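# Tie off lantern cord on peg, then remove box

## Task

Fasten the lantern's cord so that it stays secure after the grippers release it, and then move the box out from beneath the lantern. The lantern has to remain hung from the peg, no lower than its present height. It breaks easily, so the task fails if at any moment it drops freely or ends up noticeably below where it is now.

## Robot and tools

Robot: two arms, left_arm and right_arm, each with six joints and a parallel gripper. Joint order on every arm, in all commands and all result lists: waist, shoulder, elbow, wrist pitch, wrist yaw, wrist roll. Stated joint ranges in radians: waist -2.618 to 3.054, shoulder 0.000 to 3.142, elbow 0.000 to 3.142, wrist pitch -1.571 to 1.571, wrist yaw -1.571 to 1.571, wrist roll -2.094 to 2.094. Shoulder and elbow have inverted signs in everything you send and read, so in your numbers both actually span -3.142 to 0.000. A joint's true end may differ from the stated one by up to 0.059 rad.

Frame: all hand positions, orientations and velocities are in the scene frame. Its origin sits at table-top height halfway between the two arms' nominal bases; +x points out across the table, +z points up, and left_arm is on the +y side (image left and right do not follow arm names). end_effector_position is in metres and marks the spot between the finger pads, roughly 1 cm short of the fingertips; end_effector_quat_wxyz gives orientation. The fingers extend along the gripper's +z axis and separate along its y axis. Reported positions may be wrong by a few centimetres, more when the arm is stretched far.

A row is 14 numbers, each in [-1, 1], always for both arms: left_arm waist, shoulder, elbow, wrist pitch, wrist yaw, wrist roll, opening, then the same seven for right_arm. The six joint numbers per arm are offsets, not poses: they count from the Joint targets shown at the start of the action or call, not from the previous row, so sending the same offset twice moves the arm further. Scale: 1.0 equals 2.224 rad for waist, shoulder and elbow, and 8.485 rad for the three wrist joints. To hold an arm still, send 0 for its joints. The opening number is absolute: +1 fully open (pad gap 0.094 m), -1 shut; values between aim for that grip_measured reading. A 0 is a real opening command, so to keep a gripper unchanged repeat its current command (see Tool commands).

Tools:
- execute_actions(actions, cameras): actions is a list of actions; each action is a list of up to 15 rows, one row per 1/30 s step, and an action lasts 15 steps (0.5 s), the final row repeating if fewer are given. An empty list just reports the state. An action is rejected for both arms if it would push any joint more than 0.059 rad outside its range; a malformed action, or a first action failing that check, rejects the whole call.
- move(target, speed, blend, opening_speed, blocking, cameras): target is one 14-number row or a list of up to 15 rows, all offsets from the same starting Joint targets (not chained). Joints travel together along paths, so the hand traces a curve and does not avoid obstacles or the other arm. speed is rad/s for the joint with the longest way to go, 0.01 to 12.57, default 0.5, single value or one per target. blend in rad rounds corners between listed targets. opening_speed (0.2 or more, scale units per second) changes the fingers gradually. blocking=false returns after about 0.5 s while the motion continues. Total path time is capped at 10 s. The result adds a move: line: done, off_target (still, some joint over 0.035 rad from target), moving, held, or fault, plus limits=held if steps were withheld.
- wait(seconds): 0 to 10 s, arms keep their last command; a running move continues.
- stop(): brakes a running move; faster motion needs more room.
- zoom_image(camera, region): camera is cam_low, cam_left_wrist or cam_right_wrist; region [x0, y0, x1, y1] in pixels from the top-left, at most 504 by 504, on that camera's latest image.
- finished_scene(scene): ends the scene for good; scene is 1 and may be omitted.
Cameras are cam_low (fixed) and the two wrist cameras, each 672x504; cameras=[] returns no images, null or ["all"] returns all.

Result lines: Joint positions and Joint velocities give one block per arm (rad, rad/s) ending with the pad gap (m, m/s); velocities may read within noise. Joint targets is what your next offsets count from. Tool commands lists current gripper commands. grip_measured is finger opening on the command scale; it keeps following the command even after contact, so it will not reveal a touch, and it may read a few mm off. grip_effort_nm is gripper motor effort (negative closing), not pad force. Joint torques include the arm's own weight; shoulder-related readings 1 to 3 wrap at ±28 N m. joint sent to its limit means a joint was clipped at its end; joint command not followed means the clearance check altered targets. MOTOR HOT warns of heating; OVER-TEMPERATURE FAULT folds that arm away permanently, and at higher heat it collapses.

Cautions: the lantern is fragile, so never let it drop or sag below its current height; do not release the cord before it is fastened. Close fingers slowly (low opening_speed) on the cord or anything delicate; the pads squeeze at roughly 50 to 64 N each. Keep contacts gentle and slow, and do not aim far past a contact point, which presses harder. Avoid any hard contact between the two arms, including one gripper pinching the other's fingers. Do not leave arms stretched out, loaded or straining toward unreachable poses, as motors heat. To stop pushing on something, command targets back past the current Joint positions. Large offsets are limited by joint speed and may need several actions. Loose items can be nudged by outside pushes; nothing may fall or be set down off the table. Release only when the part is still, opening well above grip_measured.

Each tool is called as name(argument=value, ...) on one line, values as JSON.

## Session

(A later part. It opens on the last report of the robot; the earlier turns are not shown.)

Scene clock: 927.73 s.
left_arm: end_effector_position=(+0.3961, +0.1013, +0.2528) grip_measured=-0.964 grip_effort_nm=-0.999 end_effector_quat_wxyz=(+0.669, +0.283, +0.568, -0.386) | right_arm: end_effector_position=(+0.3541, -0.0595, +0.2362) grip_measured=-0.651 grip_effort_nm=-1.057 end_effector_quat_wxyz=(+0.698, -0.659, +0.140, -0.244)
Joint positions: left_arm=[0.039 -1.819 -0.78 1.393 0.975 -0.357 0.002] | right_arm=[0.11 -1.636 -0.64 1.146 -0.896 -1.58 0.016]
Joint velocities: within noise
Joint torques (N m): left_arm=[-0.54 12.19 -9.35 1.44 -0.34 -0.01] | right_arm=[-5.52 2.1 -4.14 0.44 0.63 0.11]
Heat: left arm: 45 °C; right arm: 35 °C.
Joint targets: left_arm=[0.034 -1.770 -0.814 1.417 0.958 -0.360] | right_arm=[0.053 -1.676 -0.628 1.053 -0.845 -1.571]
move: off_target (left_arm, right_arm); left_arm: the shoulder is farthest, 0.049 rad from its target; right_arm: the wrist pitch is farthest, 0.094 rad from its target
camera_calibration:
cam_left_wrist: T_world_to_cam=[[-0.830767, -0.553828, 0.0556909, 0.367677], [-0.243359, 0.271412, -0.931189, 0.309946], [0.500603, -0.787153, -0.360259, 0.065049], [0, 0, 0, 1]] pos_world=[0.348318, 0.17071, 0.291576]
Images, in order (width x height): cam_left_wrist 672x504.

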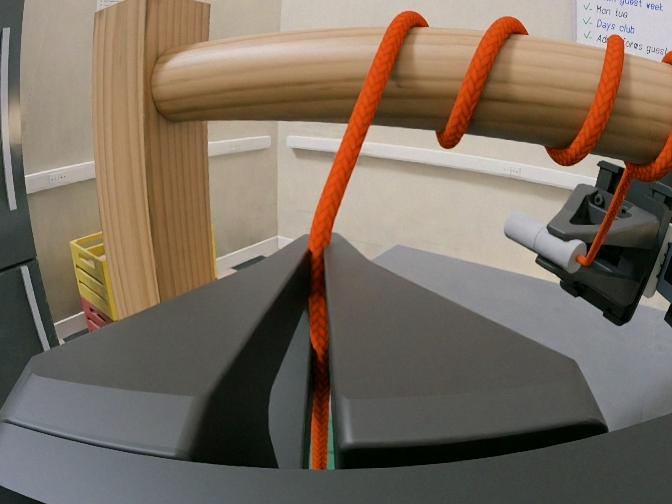

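move(target=[[0, 0, 0, 0, 0, 0, -1, 0.3114, 0.0608, 0.0976, 0.0091, 0.1521, 0.0909, -1],[0, 0, 0, 0, 0, 0, -1, 0.423, -0.0946, 0.0112, 0.0272, 0.199, 0.1439, -1],[0, 0, 0, 0, 0, 0, -1, 0.478, -0.1662, -0.0877, 0.02, 0.2311, 0.1851, -1]], speed=0.35, blend=0.05)

zoom_image(camera="cam_low", region=[340, 160, 480, 310])

Scene clock: 956.67 s.
left_arm: end_effector_position=(+0.3961, +0.1013, +0.2528) grip_measured=-0.964 grip_effort_nm=-1.004 end_effector_quat_wxyz=(+0.669, +0.283, +0.568, -0.386) | right_arm: end_effector_position=(+0.3034, +0.0670, +0.1711) grip_measured=-0.652 grip_effort_nm=-1.048 end_effector_quat_wxyz=(+0.724, +0.030, +0.688, +0.034)
Joint positions: left_arm=[0.039 -1.819 -0.78 1.393 0.975 -0.357 0.002] | right_arm=[1.105 -2.005 -0.821 1.3 1.113 -0.015 0.016]
Joint velocities: within noise
Joint torques (N m): left_arm=[-0.58 12.18 -9.4 1.46 -0.33 0] | right_arm=[1.09 4.22 -4.53 0.51 0.03 0.24]
Heat: left arm: 45 °C; right arm: 35 °C.
Joint targets: left_arm=[0.034 -1.770 -0.814 1.417 0.958 -0.360] | right_arm=[1.116 -2.046 -0.823 1.222 1.116 0.000]
move: off_target (left_arm, right_arm); left_arm: the shoulder is farthest, 0.049 rad from its target; right_arm: the wrist pitch is farthest, 0.078 rad from its target
camera_calibration:
cam_left_wrist: T_world_to_cam=[[-0.830767, -0.553828, 0.0556909, 0.367677], [-0.243359, 0.271412, -0.931189, 0.309946], [0.500603, -0.787153, -0.360259, 0.065049], [0, 0, 0, 1]] pos_world=[0.348318, 0.17071, 0.291576]
cam_right_wrist: T_world_to_cam=[[-0.0129129, -0.99583, -0.0903053, 0.0803535], [-0.528207, 0.0834769, -0.845002, 0.300096], [0.849018, 0.0367884, -0.527082, -0.0737919], [0, 0, 0, 1]] pos_world=[0.222201, 0.0576821, 0.221944]

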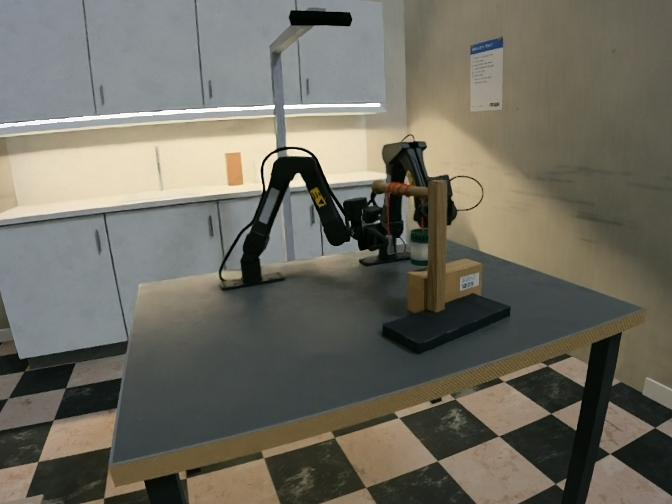

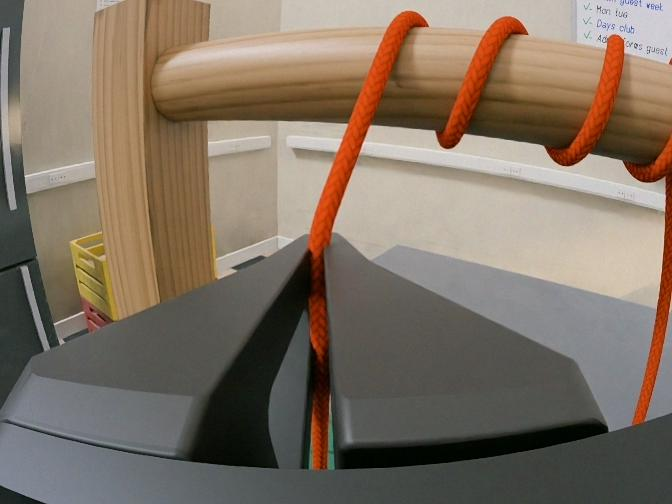

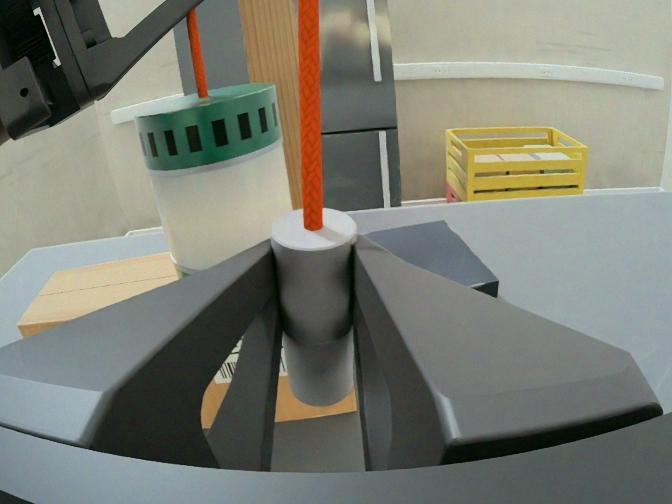

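Scaled by 3.360 from the camera's 672x504 image, which has a finer 960x720 frame.

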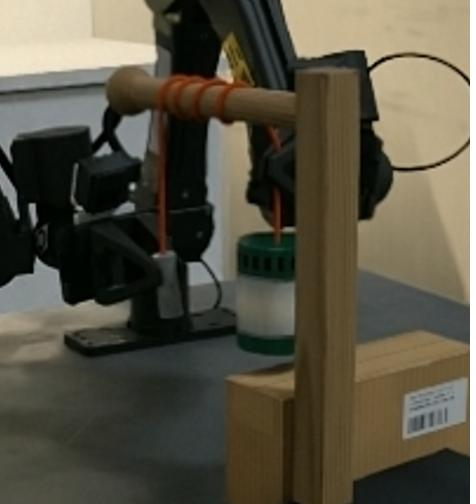

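move(target=[0, 0, 0, 0, 0, 0, -1, 0, 0.0466, -0.0093, -0.0145, 0, 0, -1], speed=0.15)

zoom_image(camera="cam_low", region=[340, 160, 540, 360])

Scene clock: 966.47 s.
left_arm: end_effector_position=(+0.3961, +0.1013, +0.2528) grip_measured=-0.964 grip_effort_nm=-1.009 end_effector_quat_wxyz=(+0.669, +0.283, +0.568, -0.386) | right_arm: end_effector_position=(+0.3043, +0.0677, +0.1714) grip_measured=-0.652 grip_effort_nm=-1.057 end_effector_quat_wxyz=(+0.712, +0.005, +0.702, +0.005)
Joint positions: left_arm=[0.039 -1.819 -0.78 1.393 0.975 -0.357 0.002] | right_arm=[1.105 -1.964 -0.835 1.16 1.119 -0.014 0.016]
Joint velocities: within noise
Joint torques (N m): left_arm=[-0.58 12.15 -9.39 1.45 -0.35 -0.01] | right_arm=[0.92 8.5 -5.12 0.7 -0.04 0.19]
Heat: left arm: 45 °C; right arm: 35 °C.
Joint targets: left_arm=[0.034 -1.770 -0.814 1.417 0.958 -0.360] | right_arm=[1.116 -1.942 -0.844 1.099 1.116 0.000]
move: off_target (left_arm, right_arm); left_arm: the shoulder is farthest, 0.049 rad from its target; right_arm: the wrist pitch is farthest, 0.061 rad from its target
camera_calibration:
cam_left_wrist: T_world_to_cam=[[-0.830767, -0.553828, 0.0556909, 0.367677], [-0.243359, 0.271412, -0.931189, 0.309946], [0.500603, -0.787153, -0.360259, 0.065049], [0, 0, 0, 1]] pos_world=[0.348318, 0.17071, 0.291576]
cam_right_wrist: T_world_to_cam=[[-0.0205186, -0.999672, -0.0153274, 0.0708794], [-0.559155, 0.024183, -0.828711, 0.311385], [0.828809, -0.00843365, -0.559468, -0.0595518], [0, 0, 0, 1]] pos_world=[0.224924, 0.0628237, 0.225817]

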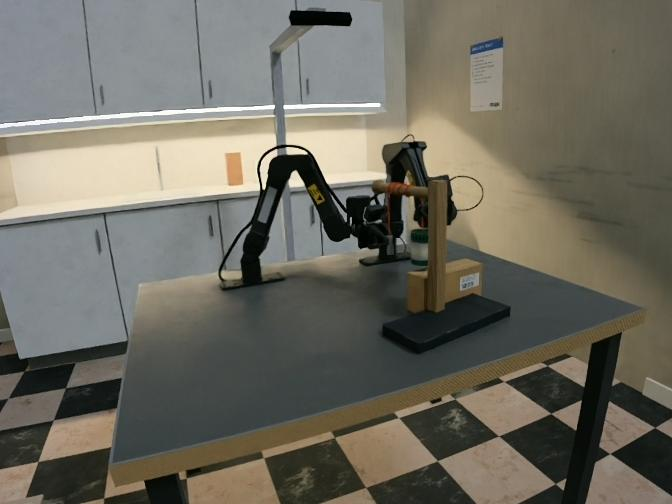

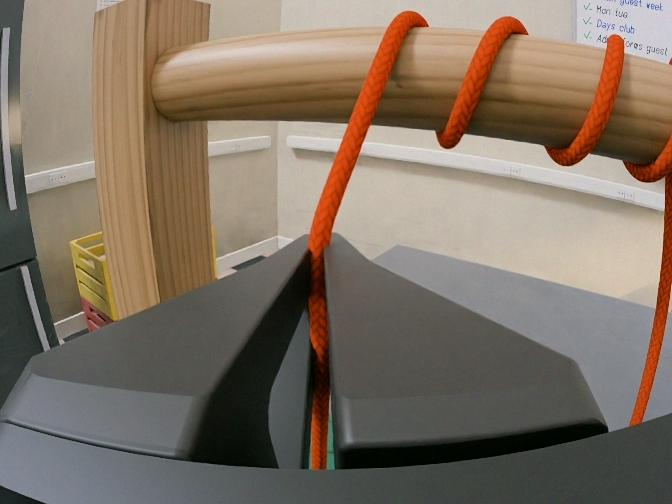

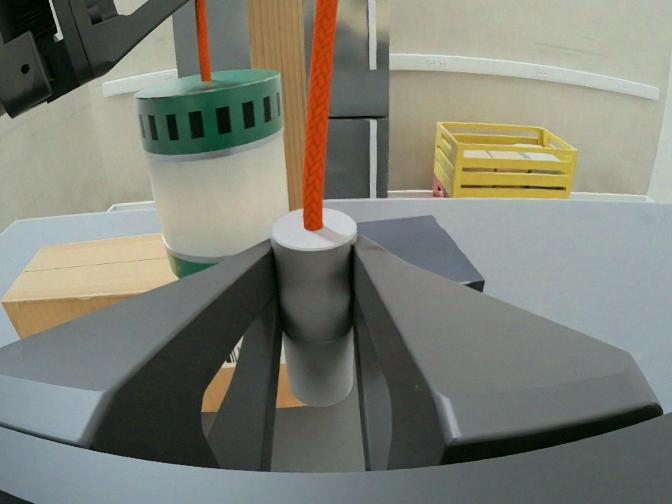

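Scaled by 2.520 from the camera's 672x504 image, which has a finer 960x720 frame.

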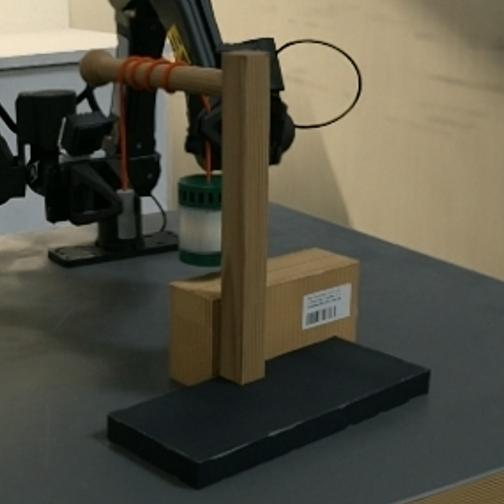

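move(target=[0, 0, 0, 0, 0, 0, -1, 0, 0, 0, 0, 0, 0, 0.0], opening_speed=0.5)

zoom_image(camera="cam_low", region=[340, 160, 480, 310])

Scene clock: 972.37 s.
left_arm: end_effector_position=(+0.3961, +0.1013, +0.2528) grip_measured=-0.964 grip_effort_nm=-1.004 end_effector_quat_wxyz=(+0.669, +0.283, +0.568, -0.386) | right_arm: end_effector_position=(+0.3027, +0.0692, +0.1630) grip_measured=-0.002 grip_effort_nm=0.090 end_effector_quat_wxyz=(+0.703, -0.015, +0.711, -0.011)
Joint positions: left_arm=[0.039 -1.819 -0.78 1.393 0.975 -0.357 0.002] | right_arm=[1.11 -1.963 -0.835 1.102 1.12 -0.014 0.047]
Joint velocities: within noise
Joint torques (N m): left_arm=[-0.57 12.18 -9.35 1.45 -0.33 -0.02] | right_arm=[0.66 8.51 -5.41 1.21 0.01 0.19]
Heat: left arm: 45 °C; right arm: 35 °C.
Joint targets: left_arm=[0.034 -1.770 -0.814 1.417 0.958 -0.360] | right_arm=[1.116 -1.942 -0.844 1.099 1.116 0.000]
move: off_target (left_arm); left_arm: the shoulder is farthest, 0.049 rad from its target
camera_calibration:
cam_left_wrist: T_world_to_cam=[[-0.830767, -0.553828, 0.0556909, 0.367677], [-0.243359, 0.271412, -0.931189, 0.309946], [0.500603, -0.787153, -0.360259, 0.065049], [0, 0, 0, 1]] pos_world=[0.348318, 0.17071, 0.291576]
cam_right_wrist: T_world_to_cam=[[-0.0164313, -0.999195, 0.0365981, 0.0624419], [-0.579562, -0.0203089, -0.814675, 0.310558], [0.814762, -0.034597, -0.578762, -0.0537764], [0, 0, 0, 1]] pos_world=[0.224829, 0.0668382, 0.219595]

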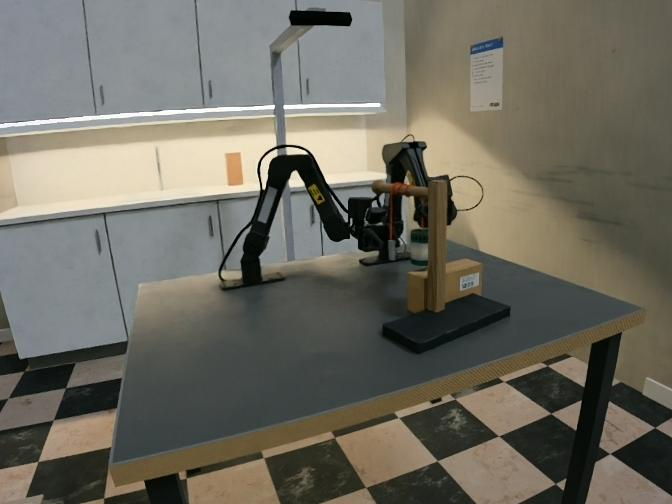

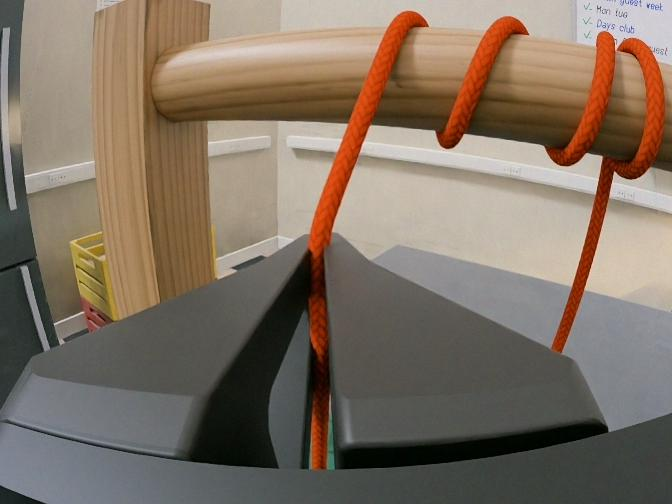

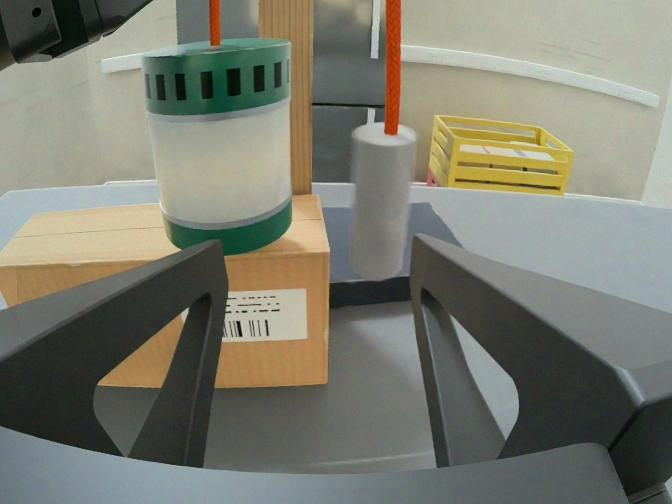

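Scaled by 3.360 from the camera's 672x504 image, which has a finer 960x720 frame.

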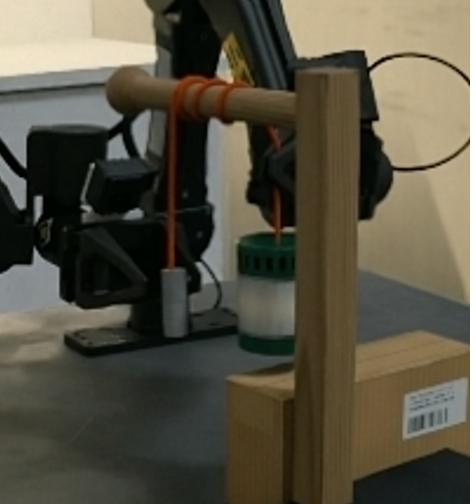

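execute_actions(actions=[])

Scene clock: 1001.33 s.
left_arm: end_effector_position=(+0.3961, +0.1013, +0.2528) grip_measured=-0.964 grip_effort_nm=-1.004 end_effector_quat_wxyz=(+0.669, +0.283, +0.568, -0.386) | right_arm: end_effector_position=(+0.3027, +0.0692, +0.1630) grip_measured=-0.002 grip_effort_nm=0.100 end_effector_quat_wxyz=(+0.703, -0.015, +0.711, -0.011)
Joint positions: left_arm=[0.039 -1.819 -0.78 1.393 0.975 -0.357 0.002] | right_arm=[1.11 -1.963 -0.835 1.102 1.12 -0.014 0.047]
Joint velocities: within noise
Joint torques (N m): left_arm=[-0.58 12.21 -9.42 1.45 -0.33 -0.01] | right_arm=[0.53 8.18 -5.24 1.3 -0.02 0.19]
Heat: left arm: 45 °C; right arm: 35 °C.
Joint targets: left_arm=[0.034 -1.770 -0.814 1.417 0.958 -0.360] | right_arm=[1.116 -1.942 -0.844 1.099 1.116 0.000]
Tool commands: left_gripper/opening=-1.0 right_gripper/opening=+0.0
camera_calibration:
cam_left_wrist: T_world_to_cam=[[-0.830767, -0.553828, 0.0556909, 0.367677], [-0.243359, 0.271412, -0.931189, 0.309946], [0.500603, -0.787153, -0.360259, 0.065049], [0, 0, 0, 1]] pos_world=[0.348318, 0.17071, 0.291576]
cam_right_wrist: T_world_to_cam=[[-0.0164313, -0.999195, 0.0365981, 0.0624419], [-0.579562, -0.0203089, -0.814675, 0.310558], [0.814762, -0.034597, -0.578762, -0.0537764], [0, 0, 0, 1]] pos_world=[0.224829, 0.0668382, 0.219595]

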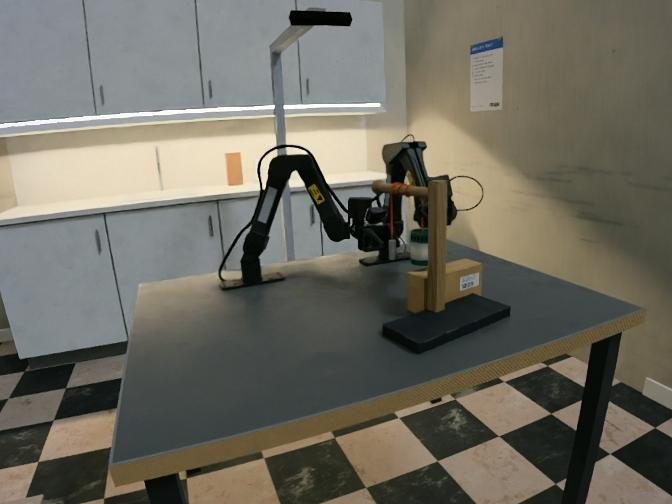

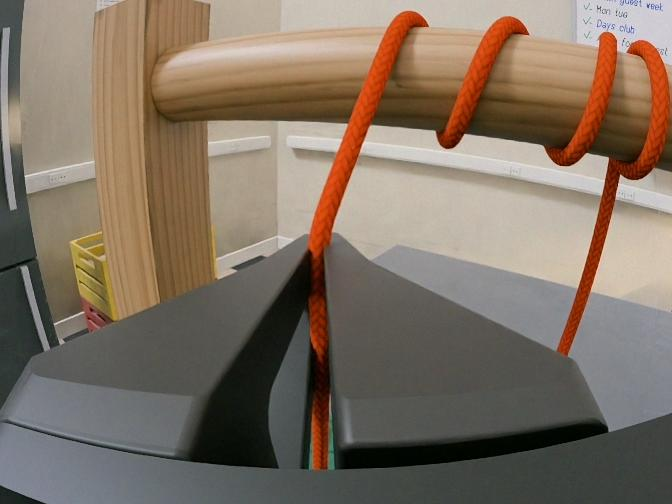

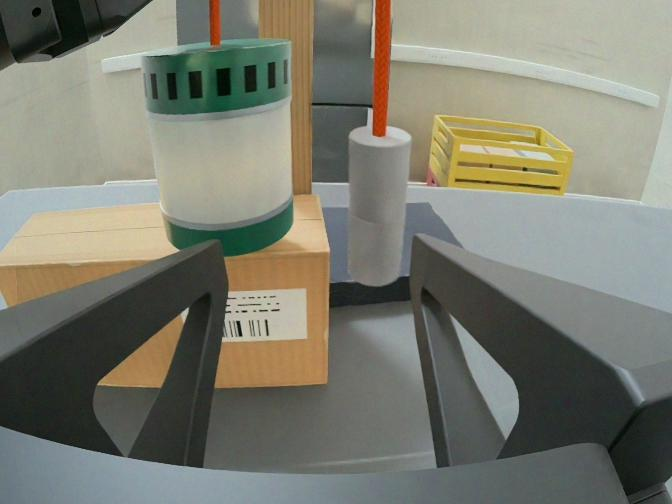

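move(target=[0,-0.018,0,0,0,0,-1,0,0,0,0,0,0,0], speed=0.1)

zoom_image(camera="cam_low", region=[340, 160, 480, 310])

Scene clock: 1009.53 s.
left_arm: end_effector_position=(+0.3961, +0.1013, +0.2528) grip_measured=-0.964 grip_effort_nm=-1.009 end_effector_quat_wxyz=(+0.669, +0.283, +0.568, -0.386) | right_arm: end_effector_position=(+0.3027, +0.0692, +0.1630) grip_measured=-0.002 grip_effort_nm=0.095 end_effector_quat_wxyz=(+0.703, -0.015, +0.711, -0.011)
Joint positions: left_arm=[0.039 -1.819 -0.78 1.393 0.975 -0.357 0.002] | right_arm=[1.11 -1.963 -0.835 1.102 1.12 -0.014 0.047]
Joint velocities: within noise
Joint torques (N m): left_arm=[-0.55 8.75 -9.35 1.47 -0.33 -0.02] | right_arm=[0.36 8.44 -5.04 1.31 0 0.21]
Heat: left arm: 45 °C; right arm: 35 °C.
Joint targets: left_arm=[0.034 -1.810 -0.814 1.417 0.958 -0.360] | right_arm=[1.116 -1.942 -0.844 1.099 1.116 0.000]
move: done
camera_calibration:
cam_left_wrist: T_world_to_cam=[[-0.830767, -0.553828, 0.0556909, 0.367677], [-0.243359, 0.271412, -0.931189, 0.309946], [0.500603, -0.787153, -0.360259, 0.065049], [0, 0, 0, 1]] pos_world=[0.348318, 0.17071, 0.291576]
cam_right_wrist: T_world_to_cam=[[-0.0164313, -0.999195, 0.0365981, 0.0624419], [-0.579562, -0.0203089, -0.814675, 0.310558], [0.814762, -0.034597, -0.578762, -0.0537764], [0, 0, 0, 1]] pos_world=[0.224829, 0.0668382, 0.219595]

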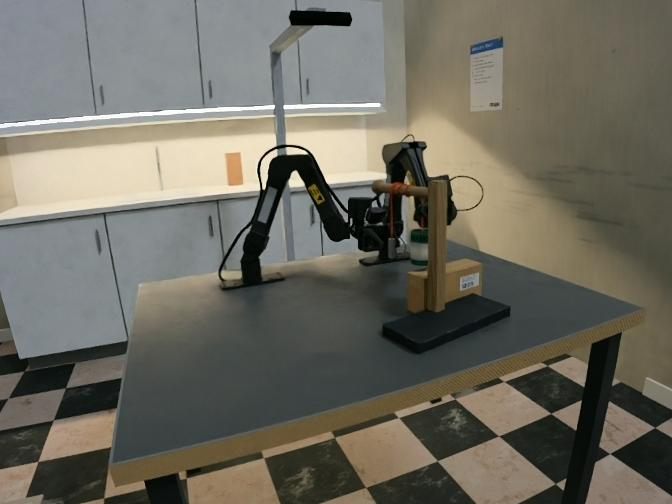

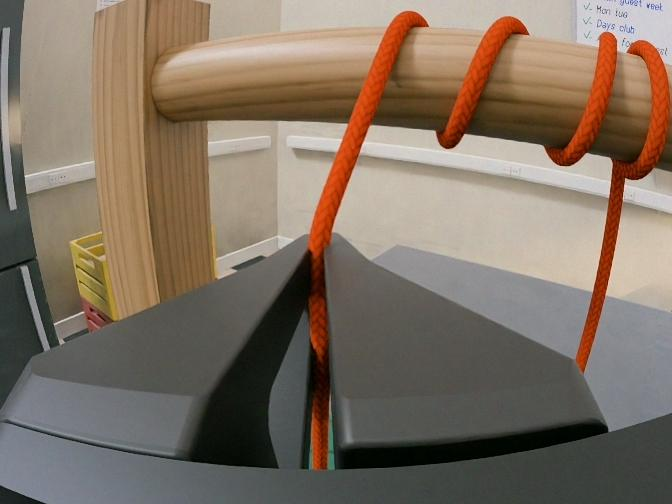

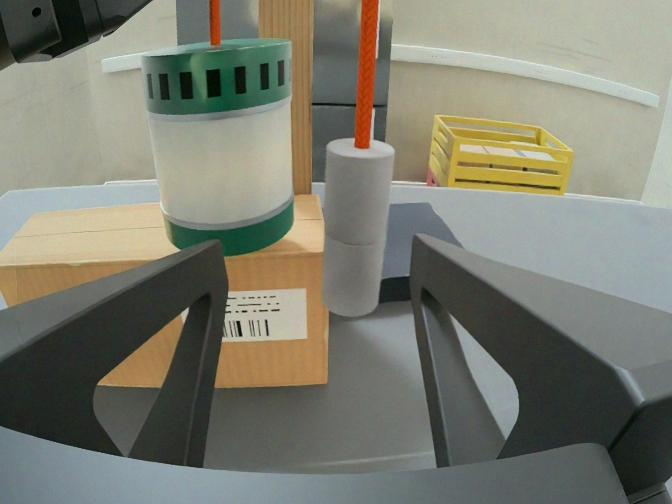

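Scaled by 3.360 from the camera's 672x504 image, which has a finer 960x720 frame.

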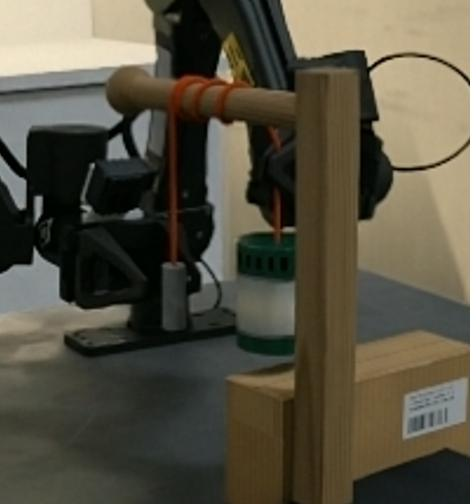

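move(target=[0,0,0,0,0,0,-1,0.103,0.0366,0.087,0.0131,0.027,0,0], speed=0.15)

move(target=[0,-0.012,0,0,0,0,-1,0,0,0,0,0,0,0], speed=0.1)

zoom_image(camera="cam_low", region=[340, 160, 480, 310])

Scene clock: 1022.63 s.
left_arm: end_effector_position=(+0.3961, +0.1013, +0.2528) grip_measured=-0.964 grip_effort_nm=-1.004 end_effector_quat_wxyz=(+0.669, +0.283, +0.568, -0.386) | right_arm: end_effector_position=(+0.2176, +0.0596, +0.1492) grip_measured=-0.002 grip_effort_nm=0.105 end_effector_quat_wxyz=(+0.702, -0.032, +0.711, -0.018)
Joint positions: left_arm=[0.039 -1.819 -0.78 1.393 0.975 -0.357 0.002] | right_arm=[1.342 -1.9 -0.657 1.184 1.336 -0.014 0.047]
Joint velocities: within noise
Joint torques (N m): left_arm=[-0.53 8.72 -9.37 1.45 -0.34 -0.01] | right_arm=[0.47 8.8 -3.77 1.37 0.15 0.2]
Heat: left arm: 45 °C; right arm: 35 °C.
Joint targets: left_arm=[0.034 -1.810 -0.814 1.417 0.958 -0.360] | right_arm=[1.345 -1.861 -0.650 1.210 1.345 0.000]
move: off_target (right_arm); right_arm: the shoulder is farthest, 0.039 rad from its target
camera_calibration:
cam_left_wrist: T_world_to_cam=[[-0.830767, -0.553828, 0.0556909, 0.367677], [-0.243359, 0.271412, -0.931189, 0.309946], [0.500603, -0.787153, -0.360259, 0.065049], [0, 0, 0, 1]] pos_world=[0.348318, 0.17071, 0.291576]
cam_right_wrist: T_world_to_cam=[[-0.000909479, -0.997488, 0.070829, 0.0434189], [-0.580678, -0.0571375, -0.812126, 0.251821], [0.814133, -0.0418674, -0.579167, 0.00780655], [0, 0, 0, 1]] pos_world=[0.139911, 0.0580251, 0.205956]

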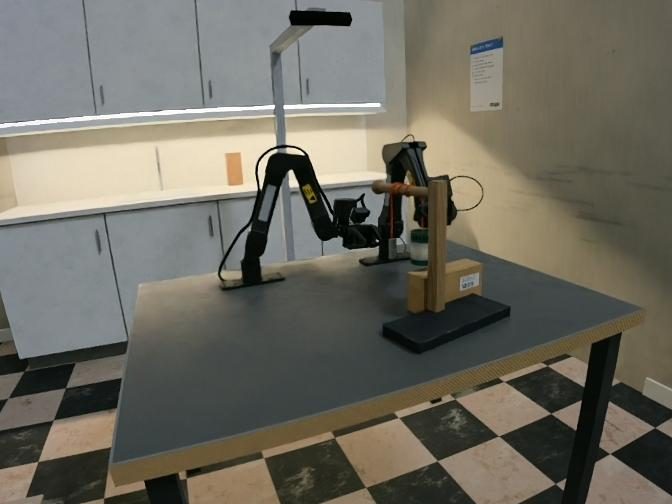

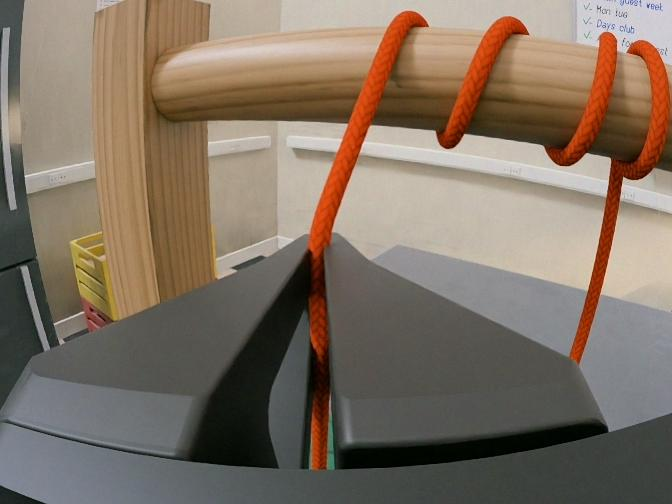

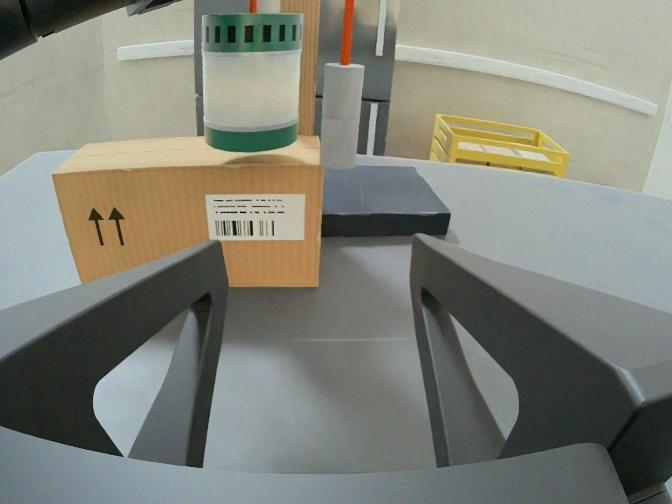

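Scene clock: 1023.33 s.
left_arm: end_effector_position=(+0.3961, +0.1013, +0.2528) grip_measured=-0.964 grip_effort_nm=-1.009 end_effector_quat_wxyz=(+0.669, +0.283, +0.568, -0.386) | right_arm: end_effector_position=(+0.2176, +0.0595, +0.1493) grip_measured=-0.002 grip_effort_nm=0.105 end_effector_quat_wxyz=(+0.702, -0.032, +0.711, -0.018)
Joint positions: left_arm=[0.039 -1.819 -0.78 1.393 0.975 -0.357 0.002] | right_arm=[1.342 -1.9 -0.657 1.184 1.337 -0.014 0.047]
Joint velocities: within noise
Joint torques (N m): left_arm=[-0.61 6.63 -9.37 1.43 -0.32 -0.01] | right_arm=[0.36 8.81 -3.55 1.44 0.12 0.2]
Heat: left arm: 45 °C; right arm: 35 °C.
Joint targets: left_arm=[0.034 -1.837 -0.814 1.417 0.958 -0.360] | right_arm=[1.345 -1.861 -0.650 1.210 1.345 0.000]
move: off_target (right_arm); right_arm: the shoulder is farthest, 0.039 rad from its target
camera_calibration:
cam_left_wrist: T_world_to_cam=[[-0.830767, -0.553828, 0.0556909, 0.367677], [-0.243359, 0.271412, -0.931189, 0.309946], [0.500603, -0.787153, -0.360259, 0.065049], [0, 0, 0, 1]] pos_world=[0.348318, 0.17071, 0.291576]
cam_right_wrist: T_world_to_cam=[[-0.00176744, -0.997516, 0.0704193, 0.0435263], [-0.580601, -0.056311, -0.812238, 0.251723], [0.814186, -0.0423211, -0.57906, 0.00787988], [0, 0, 0, 1]] pos_world=[0.139812, 0.0579264, 0.205957]

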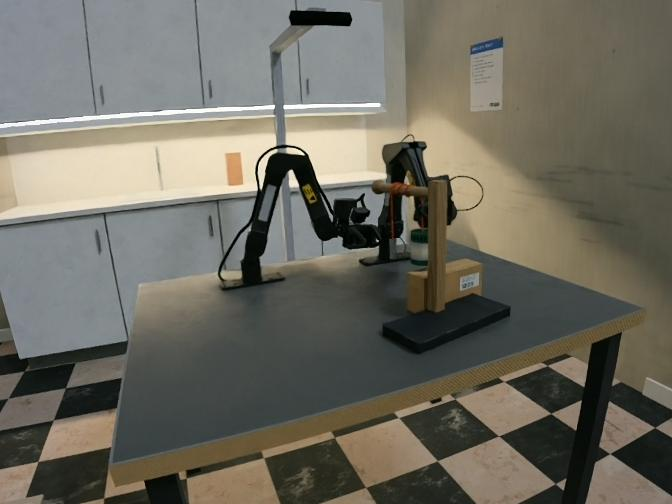

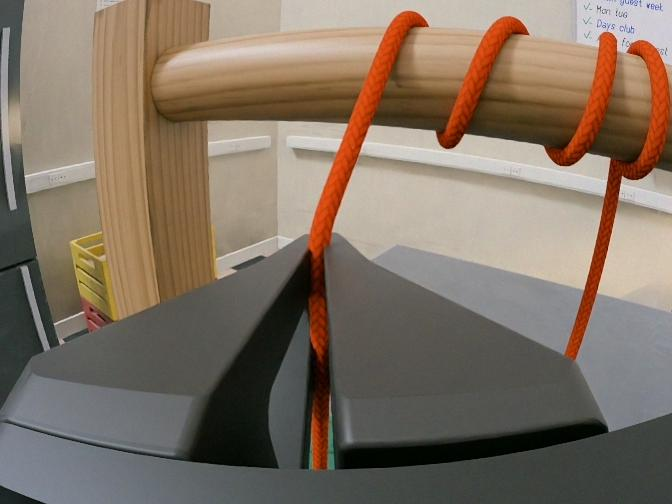

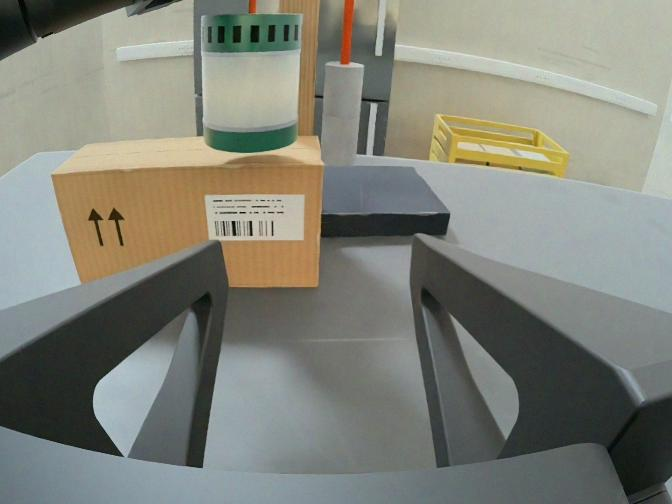

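Scaled by 3.360 from the camera's 672x504 image, which has a finer 960x720 frame.

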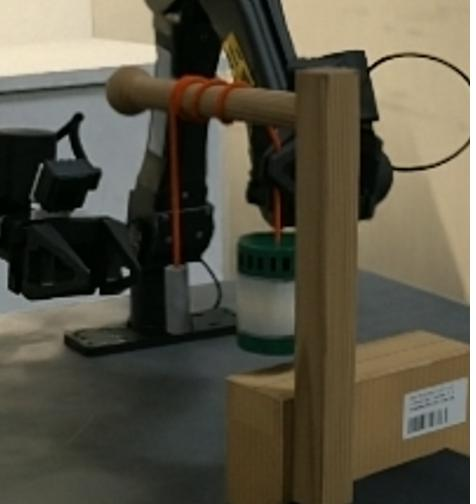

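move(target=[0,-0.016,0,0,0,0,-1,0,0,0,0,0,0,0], speed=0.05, cameras=["cam_left_wrist","cam_right_wrist"])

move(target=[0,-0.008,0,0,0,0,-1,0,0,0,0,0,0,0], speed=0.05, cameras=["cam_left_wrist","cam_right_wrist"])

Scene clock: 1029.43 s.
left_arm: end_effector_position=(+0.3988, +0.0997, +0.2507) grip_measured=-0.964 grip_effort_nm=-1.009 end_effector_quat_wxyz=(+0.673, +0.287, +0.563, -0.385) | right_arm: end_effector_position=(+0.2176, +0.0593, +0.1493) grip_measured=-0.002 grip_effort_nm=0.105 end_effector_quat_wxyz=(+0.702, -0.031, +0.711, -0.018)
Joint positions: left_arm=[0.036 -1.845 -0.792 1.421 0.975 -0.357 0.002] | right_arm=[1.342 -1.9 -0.657 1.185 1.338 -0.014 0.047]
Joint velocities: within noise
Joint torques (N m): left_arm=[-0.2 6.05 -8.17 1.17 -0.35 -0.01] | right_arm=[0.21 8.84 -3.6 1.37 0.15 0.17]
Heat: left arm: 45 °C; right arm: 36 °C.
Joint targets: left_arm=[0.034 -1.873 -0.814 1.418 0.958 -0.360] | right_arm=[1.345 -1.861 -0.650 1.210 1.345 0.000]
move: off_target (right_arm); right_arm: the shoulder is farthest, 0.039 rad from its target
camera_calibration:
cam_left_wrist: T_world_to_cam=[[-0.833557, -0.550664, 0.0441715, 0.372809], [-0.229537, 0.272507, -0.934373, 0.304294], [0.502489, -0.788992, -0.353548, 0.0594887], [0, 0, 0, 1]] pos_world=[0.350712, 0.169307, 0.288889]
cam_right_wrist: T_world_to_cam=[[-0.00248592, -0.997541, 0.0700405, 0.0436005], [-0.580561, -0.0555886, -0.812317, 0.251768], [0.814213, -0.0426822, -0.578996, 0.00793704], [0, 0, 0, 1]] pos_world=[0.139813, 0.0578275, 0.206057]
Images, in order (width x height): cam_left_wrist 672x504, cam_right_wrist 672x504.

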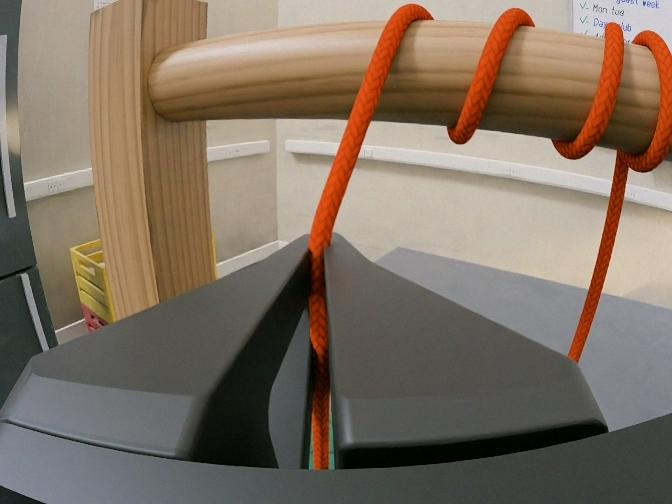

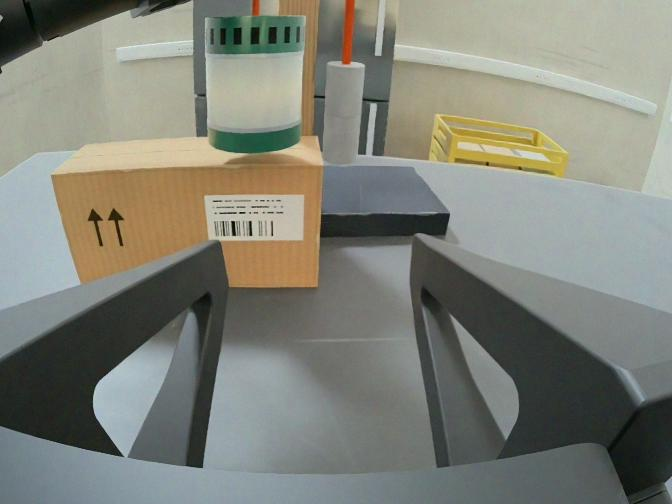

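Scene clock: 1030.20 s.
left_arm: end_effector_position=(+0.4000, +0.0997, +0.2504) grip_measured=-0.964 grip_effort_nm=-1.004 end_effector_quat_wxyz=(+0.676, +0.289, +0.559, -0.384) | right_arm: end_effector_position=(+0.2176, +0.0593, +0.1493) grip_measured=-0.002 grip_effort_nm=0.100 end_effector_quat_wxyz=(+0.702, -0.031, +0.711, -0.019)
Joint positions: left_arm=[0.036 -1.858 -0.797 1.439 0.975 -0.357 0.002] | right_arm=[1.342 -1.9 -0.657 1.185 1.338 -0.014 0.047]
Joint velocities: within noise
Joint torques (N m): left_arm=[-0.18 5.7 -7.61 0.99 -0.35 -0.01] | right_arm=[0.42 8.88 -3.63 1.42 0.16 0.15]
Heat: left arm: 45 °C; right arm: 36 °C.
Joint targets: left_arm=[0.034 -1.890 -0.814 1.418 0.958 -0.360] | right_arm=[1.345 -1.861 -0.650 1.210 1.345 0.000]
move: off_target (right_arm); right_arm: the shoulder is farthest, 0.039 rad from its target
camera_calibration:
cam_left_wrist: T_world_to_cam=[[-0.834001, -0.550662, 0.0348328, 0.376444], [-0.219167, 0.272679, -0.93681, 0.300695], [0.506367, -0.788934, -0.348101, 0.0557794], [0, 0, 0, 1]] pos_world=[0.351612, 0.169307, 0.287998]
cam_right_wrist: T_world_to_cam=[[-0.00284557, -0.997541, 0.0700316, 0.0436532], [-0.580578, -0.0553721, -0.81232, 0.251759], [0.8142, -0.0429703, -0.578993, 0.00795462], [0, 0, 0, 1]] pos_world=[0.139813, 0.0578281, 0.206057]
Images, in order (width x height): cam_left_wrist 672x504, cam_right_wrist 672x504.

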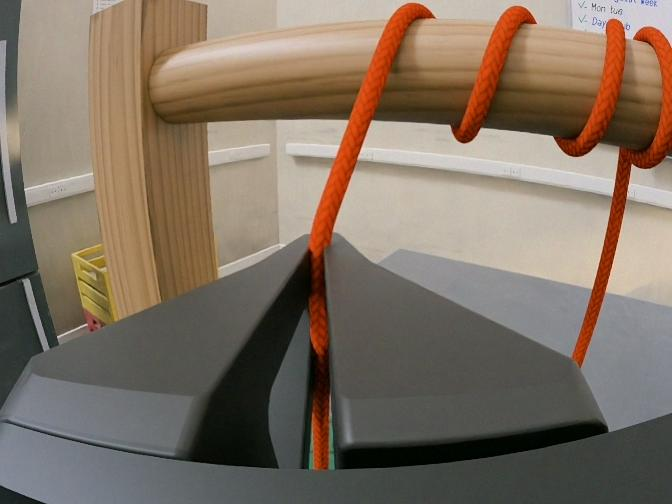

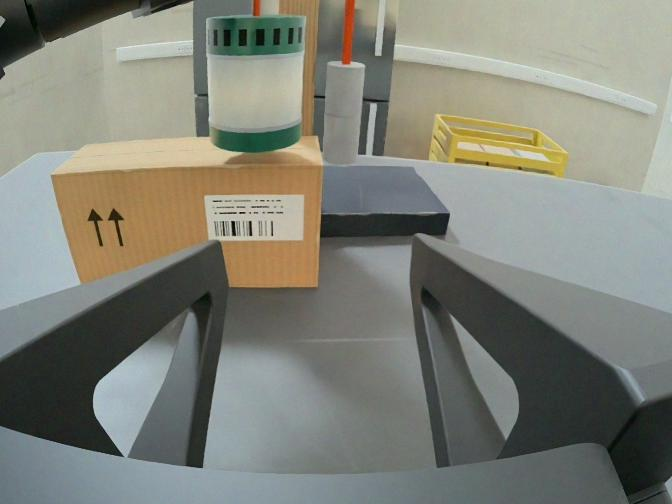

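move(target=[0,0,0,0,0,0,-0.6,0,0,0,0,0,0,0], opening_speed=0.3)

zoom_image(camera="cam_low", region=[340, 160, 480, 310])

Scene clock: 1036.03 s.
left_arm: end_effector_position=(+0.4021, +0.0998, +0.2442) grip_measured=-0.602 grip_effort_nm=0.115 end_effector_quat_wxyz=(+0.669, +0.285, +0.567, -0.387) | right_arm: end_effector_position=(+0.2176, +0.0593, +0.1493) grip_measured=-0.002 grip_effort_nm=0.110 end_effector_quat_wxyz=(+0.702, -0.031, +0.711, -0.019)
Joint positions: left_arm=[0.036 -1.867 -0.797 1.424 0.975 -0.357 0.019] | right_arm=[1.342 -1.9 -0.657 1.185 1.338 -0.014 0.047]
Joint velocities: within noise
Joint torques (N m): left_arm=[-0.17 6.45 -7.61 1.14 -0.33 -0.01] | right_arm=[0.23 8.87 -3.52 1.41 0.13 0.15]
Heat: left arm: 44 °C; right arm: 36 °C.
Joint targets: left_arm=[0.034 -1.891 -0.814 1.418 0.958 -0.360] | right_arm=[1.345 -1.861 -0.650 1.210 1.345 0.000]
move: off_target (right_arm); right_arm: the shoulder is farthest, 0.039 rad from its target
camera_calibration:
cam_left_wrist: T_world_to_cam=[[-0.832889, -0.550622, 0.0557698, 0.372933], [-0.24238, 0.272318, -0.931179, 0.303344], [0.497541, -0.789087, -0.360271, 0.0591408], [0, 0, 0, 1]] pos_world=[0.354712, 0.169407, 0.282976]
cam_right_wrist: T_world_to_cam=[[-0.00284557, -0.997541, 0.0700316, 0.0436532], [-0.580578, -0.0553721, -0.81232, 0.251759], [0.8142, -0.0429703, -0.578993, 0.00795462], [0, 0, 0, 1]] pos_world=[0.139813, 0.0578281, 0.206057]

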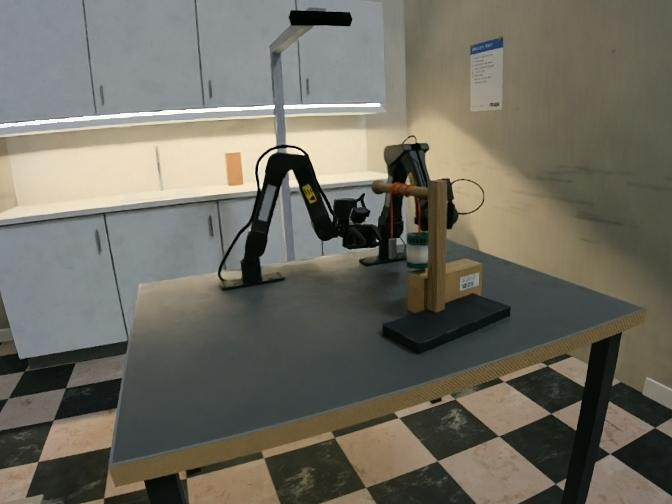

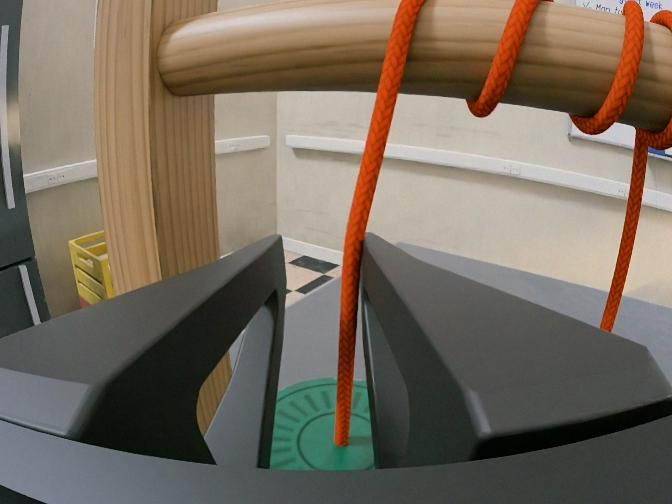

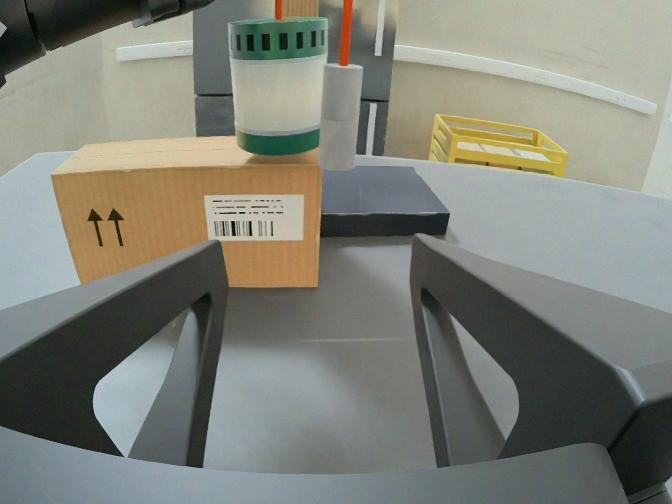

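Scaled by 3.360 from the camera's 672x504 image, which has a finer 960x720 frame.

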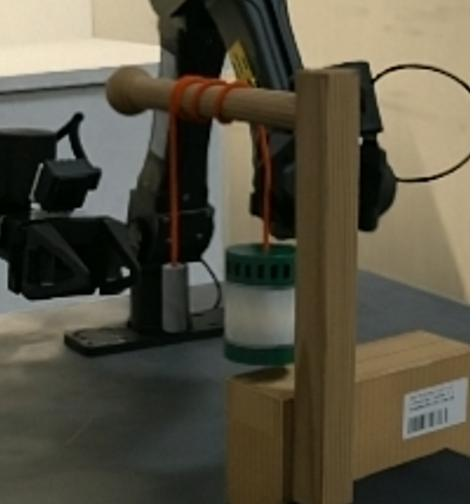

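zoom_image(camera="cam_right_wrist", region=[180, 0, 400, 200])

wait(seconds=3, cameras=["cam_left_wrist","cam_right_wrist"])

Scaled by 2.291 from the camera's 672x504 image, which has a finer 960x720 frame.

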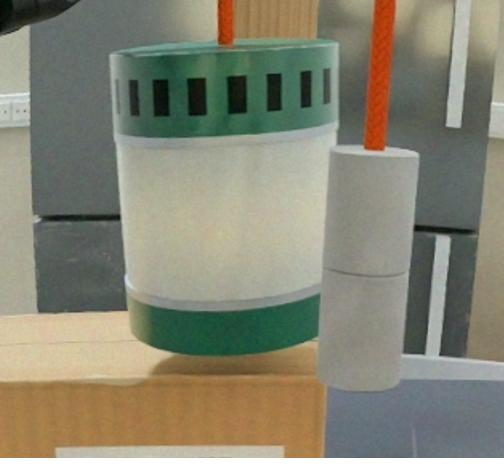

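Scene clock: 1045.73 s.
left_arm: end_effector_position=(+0.4022, +0.0998, +0.2440) grip_measured=-0.602 grip_effort_nm=0.115 end_effector_quat_wxyz=(+0.668, +0.284, +0.568, -0.388) | right_arm: end_effector_position=(+0.2176, +0.0592, +0.1493) grip_measured=-0.002 grip_effort_nm=0.105 end_effector_quat_wxyz=(+0.702, -0.031, +0.711, -0.019)
Joint positions: left_arm=[0.036 -1.867 -0.797 1.423 0.975 -0.357 0.019] | right_arm=[1.342 -1.9 -0.657 1.185 1.339 -0.014 0.047]
Joint velocities: within noise
Joint torques (N m): left_arm=[-0.2 6.45 -7.54 1.16 -0.34 -0.01] | right_arm=[0.21 8.73 -3.44 1.43 0.06 0.21]
Heat: left arm: 44 °C; right arm: 37 °C.
Joint targets: left_arm=[0.034 -1.891 -0.814 1.417 0.958 -0.360] | right_arm=[1.345 -1.861 -0.650 1.210 1.345 0.000]
Tool commands: left_gripper/opening=-0.6 right_gripper/opening=+0.0
wait: 3.00 s; at rest from the start
camera_calibration:
cam_left_wrist: T_world_to_cam=[[-0.832821, -0.550664, 0.0563715, 0.372752], [-0.243081, 0.272329, -0.930993, 0.303445], [0.497313, -0.789054, -0.360657, 0.0592893], [0, 0, 0, 1]] pos_world=[0.354712, 0.169407, 0.282876]
cam_right_wrist: T_world_to_cam=[[-0.00328959, -0.997536, 0.0700758, 0.043607], [-0.580599, -0.0551499, -0.81232, 0.251744], [0.814183, -0.0433581, -0.578987, 0.00797354], [0, 0, 0, 1]] pos_world=[0.139814, 0.0577289, 0.206057]
Images, in order (width x height): cam_left_wrist 672x504, cam_right_wrist 672x504.

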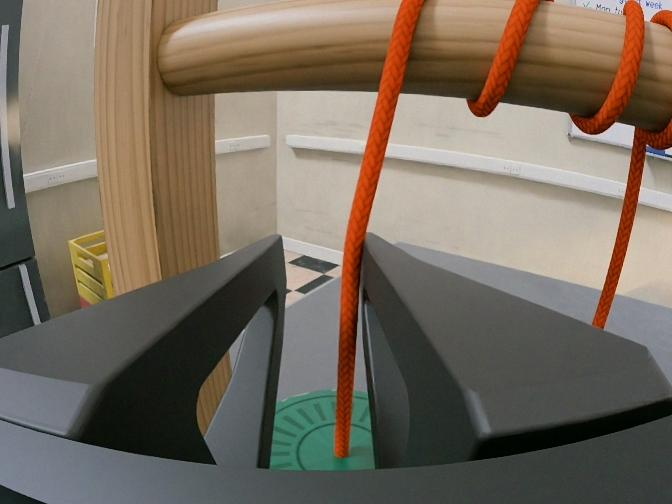

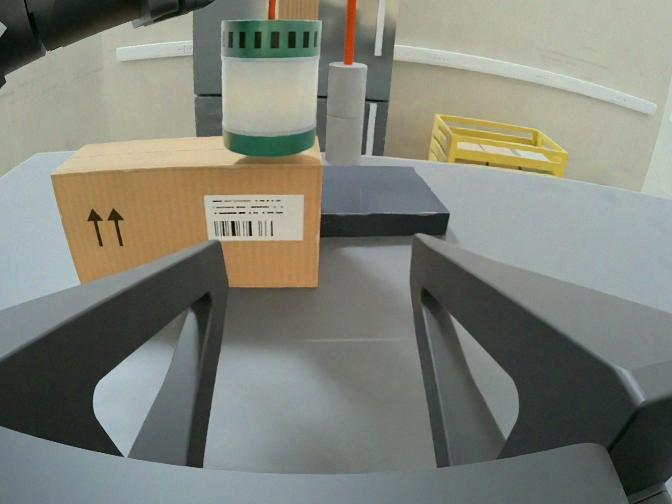

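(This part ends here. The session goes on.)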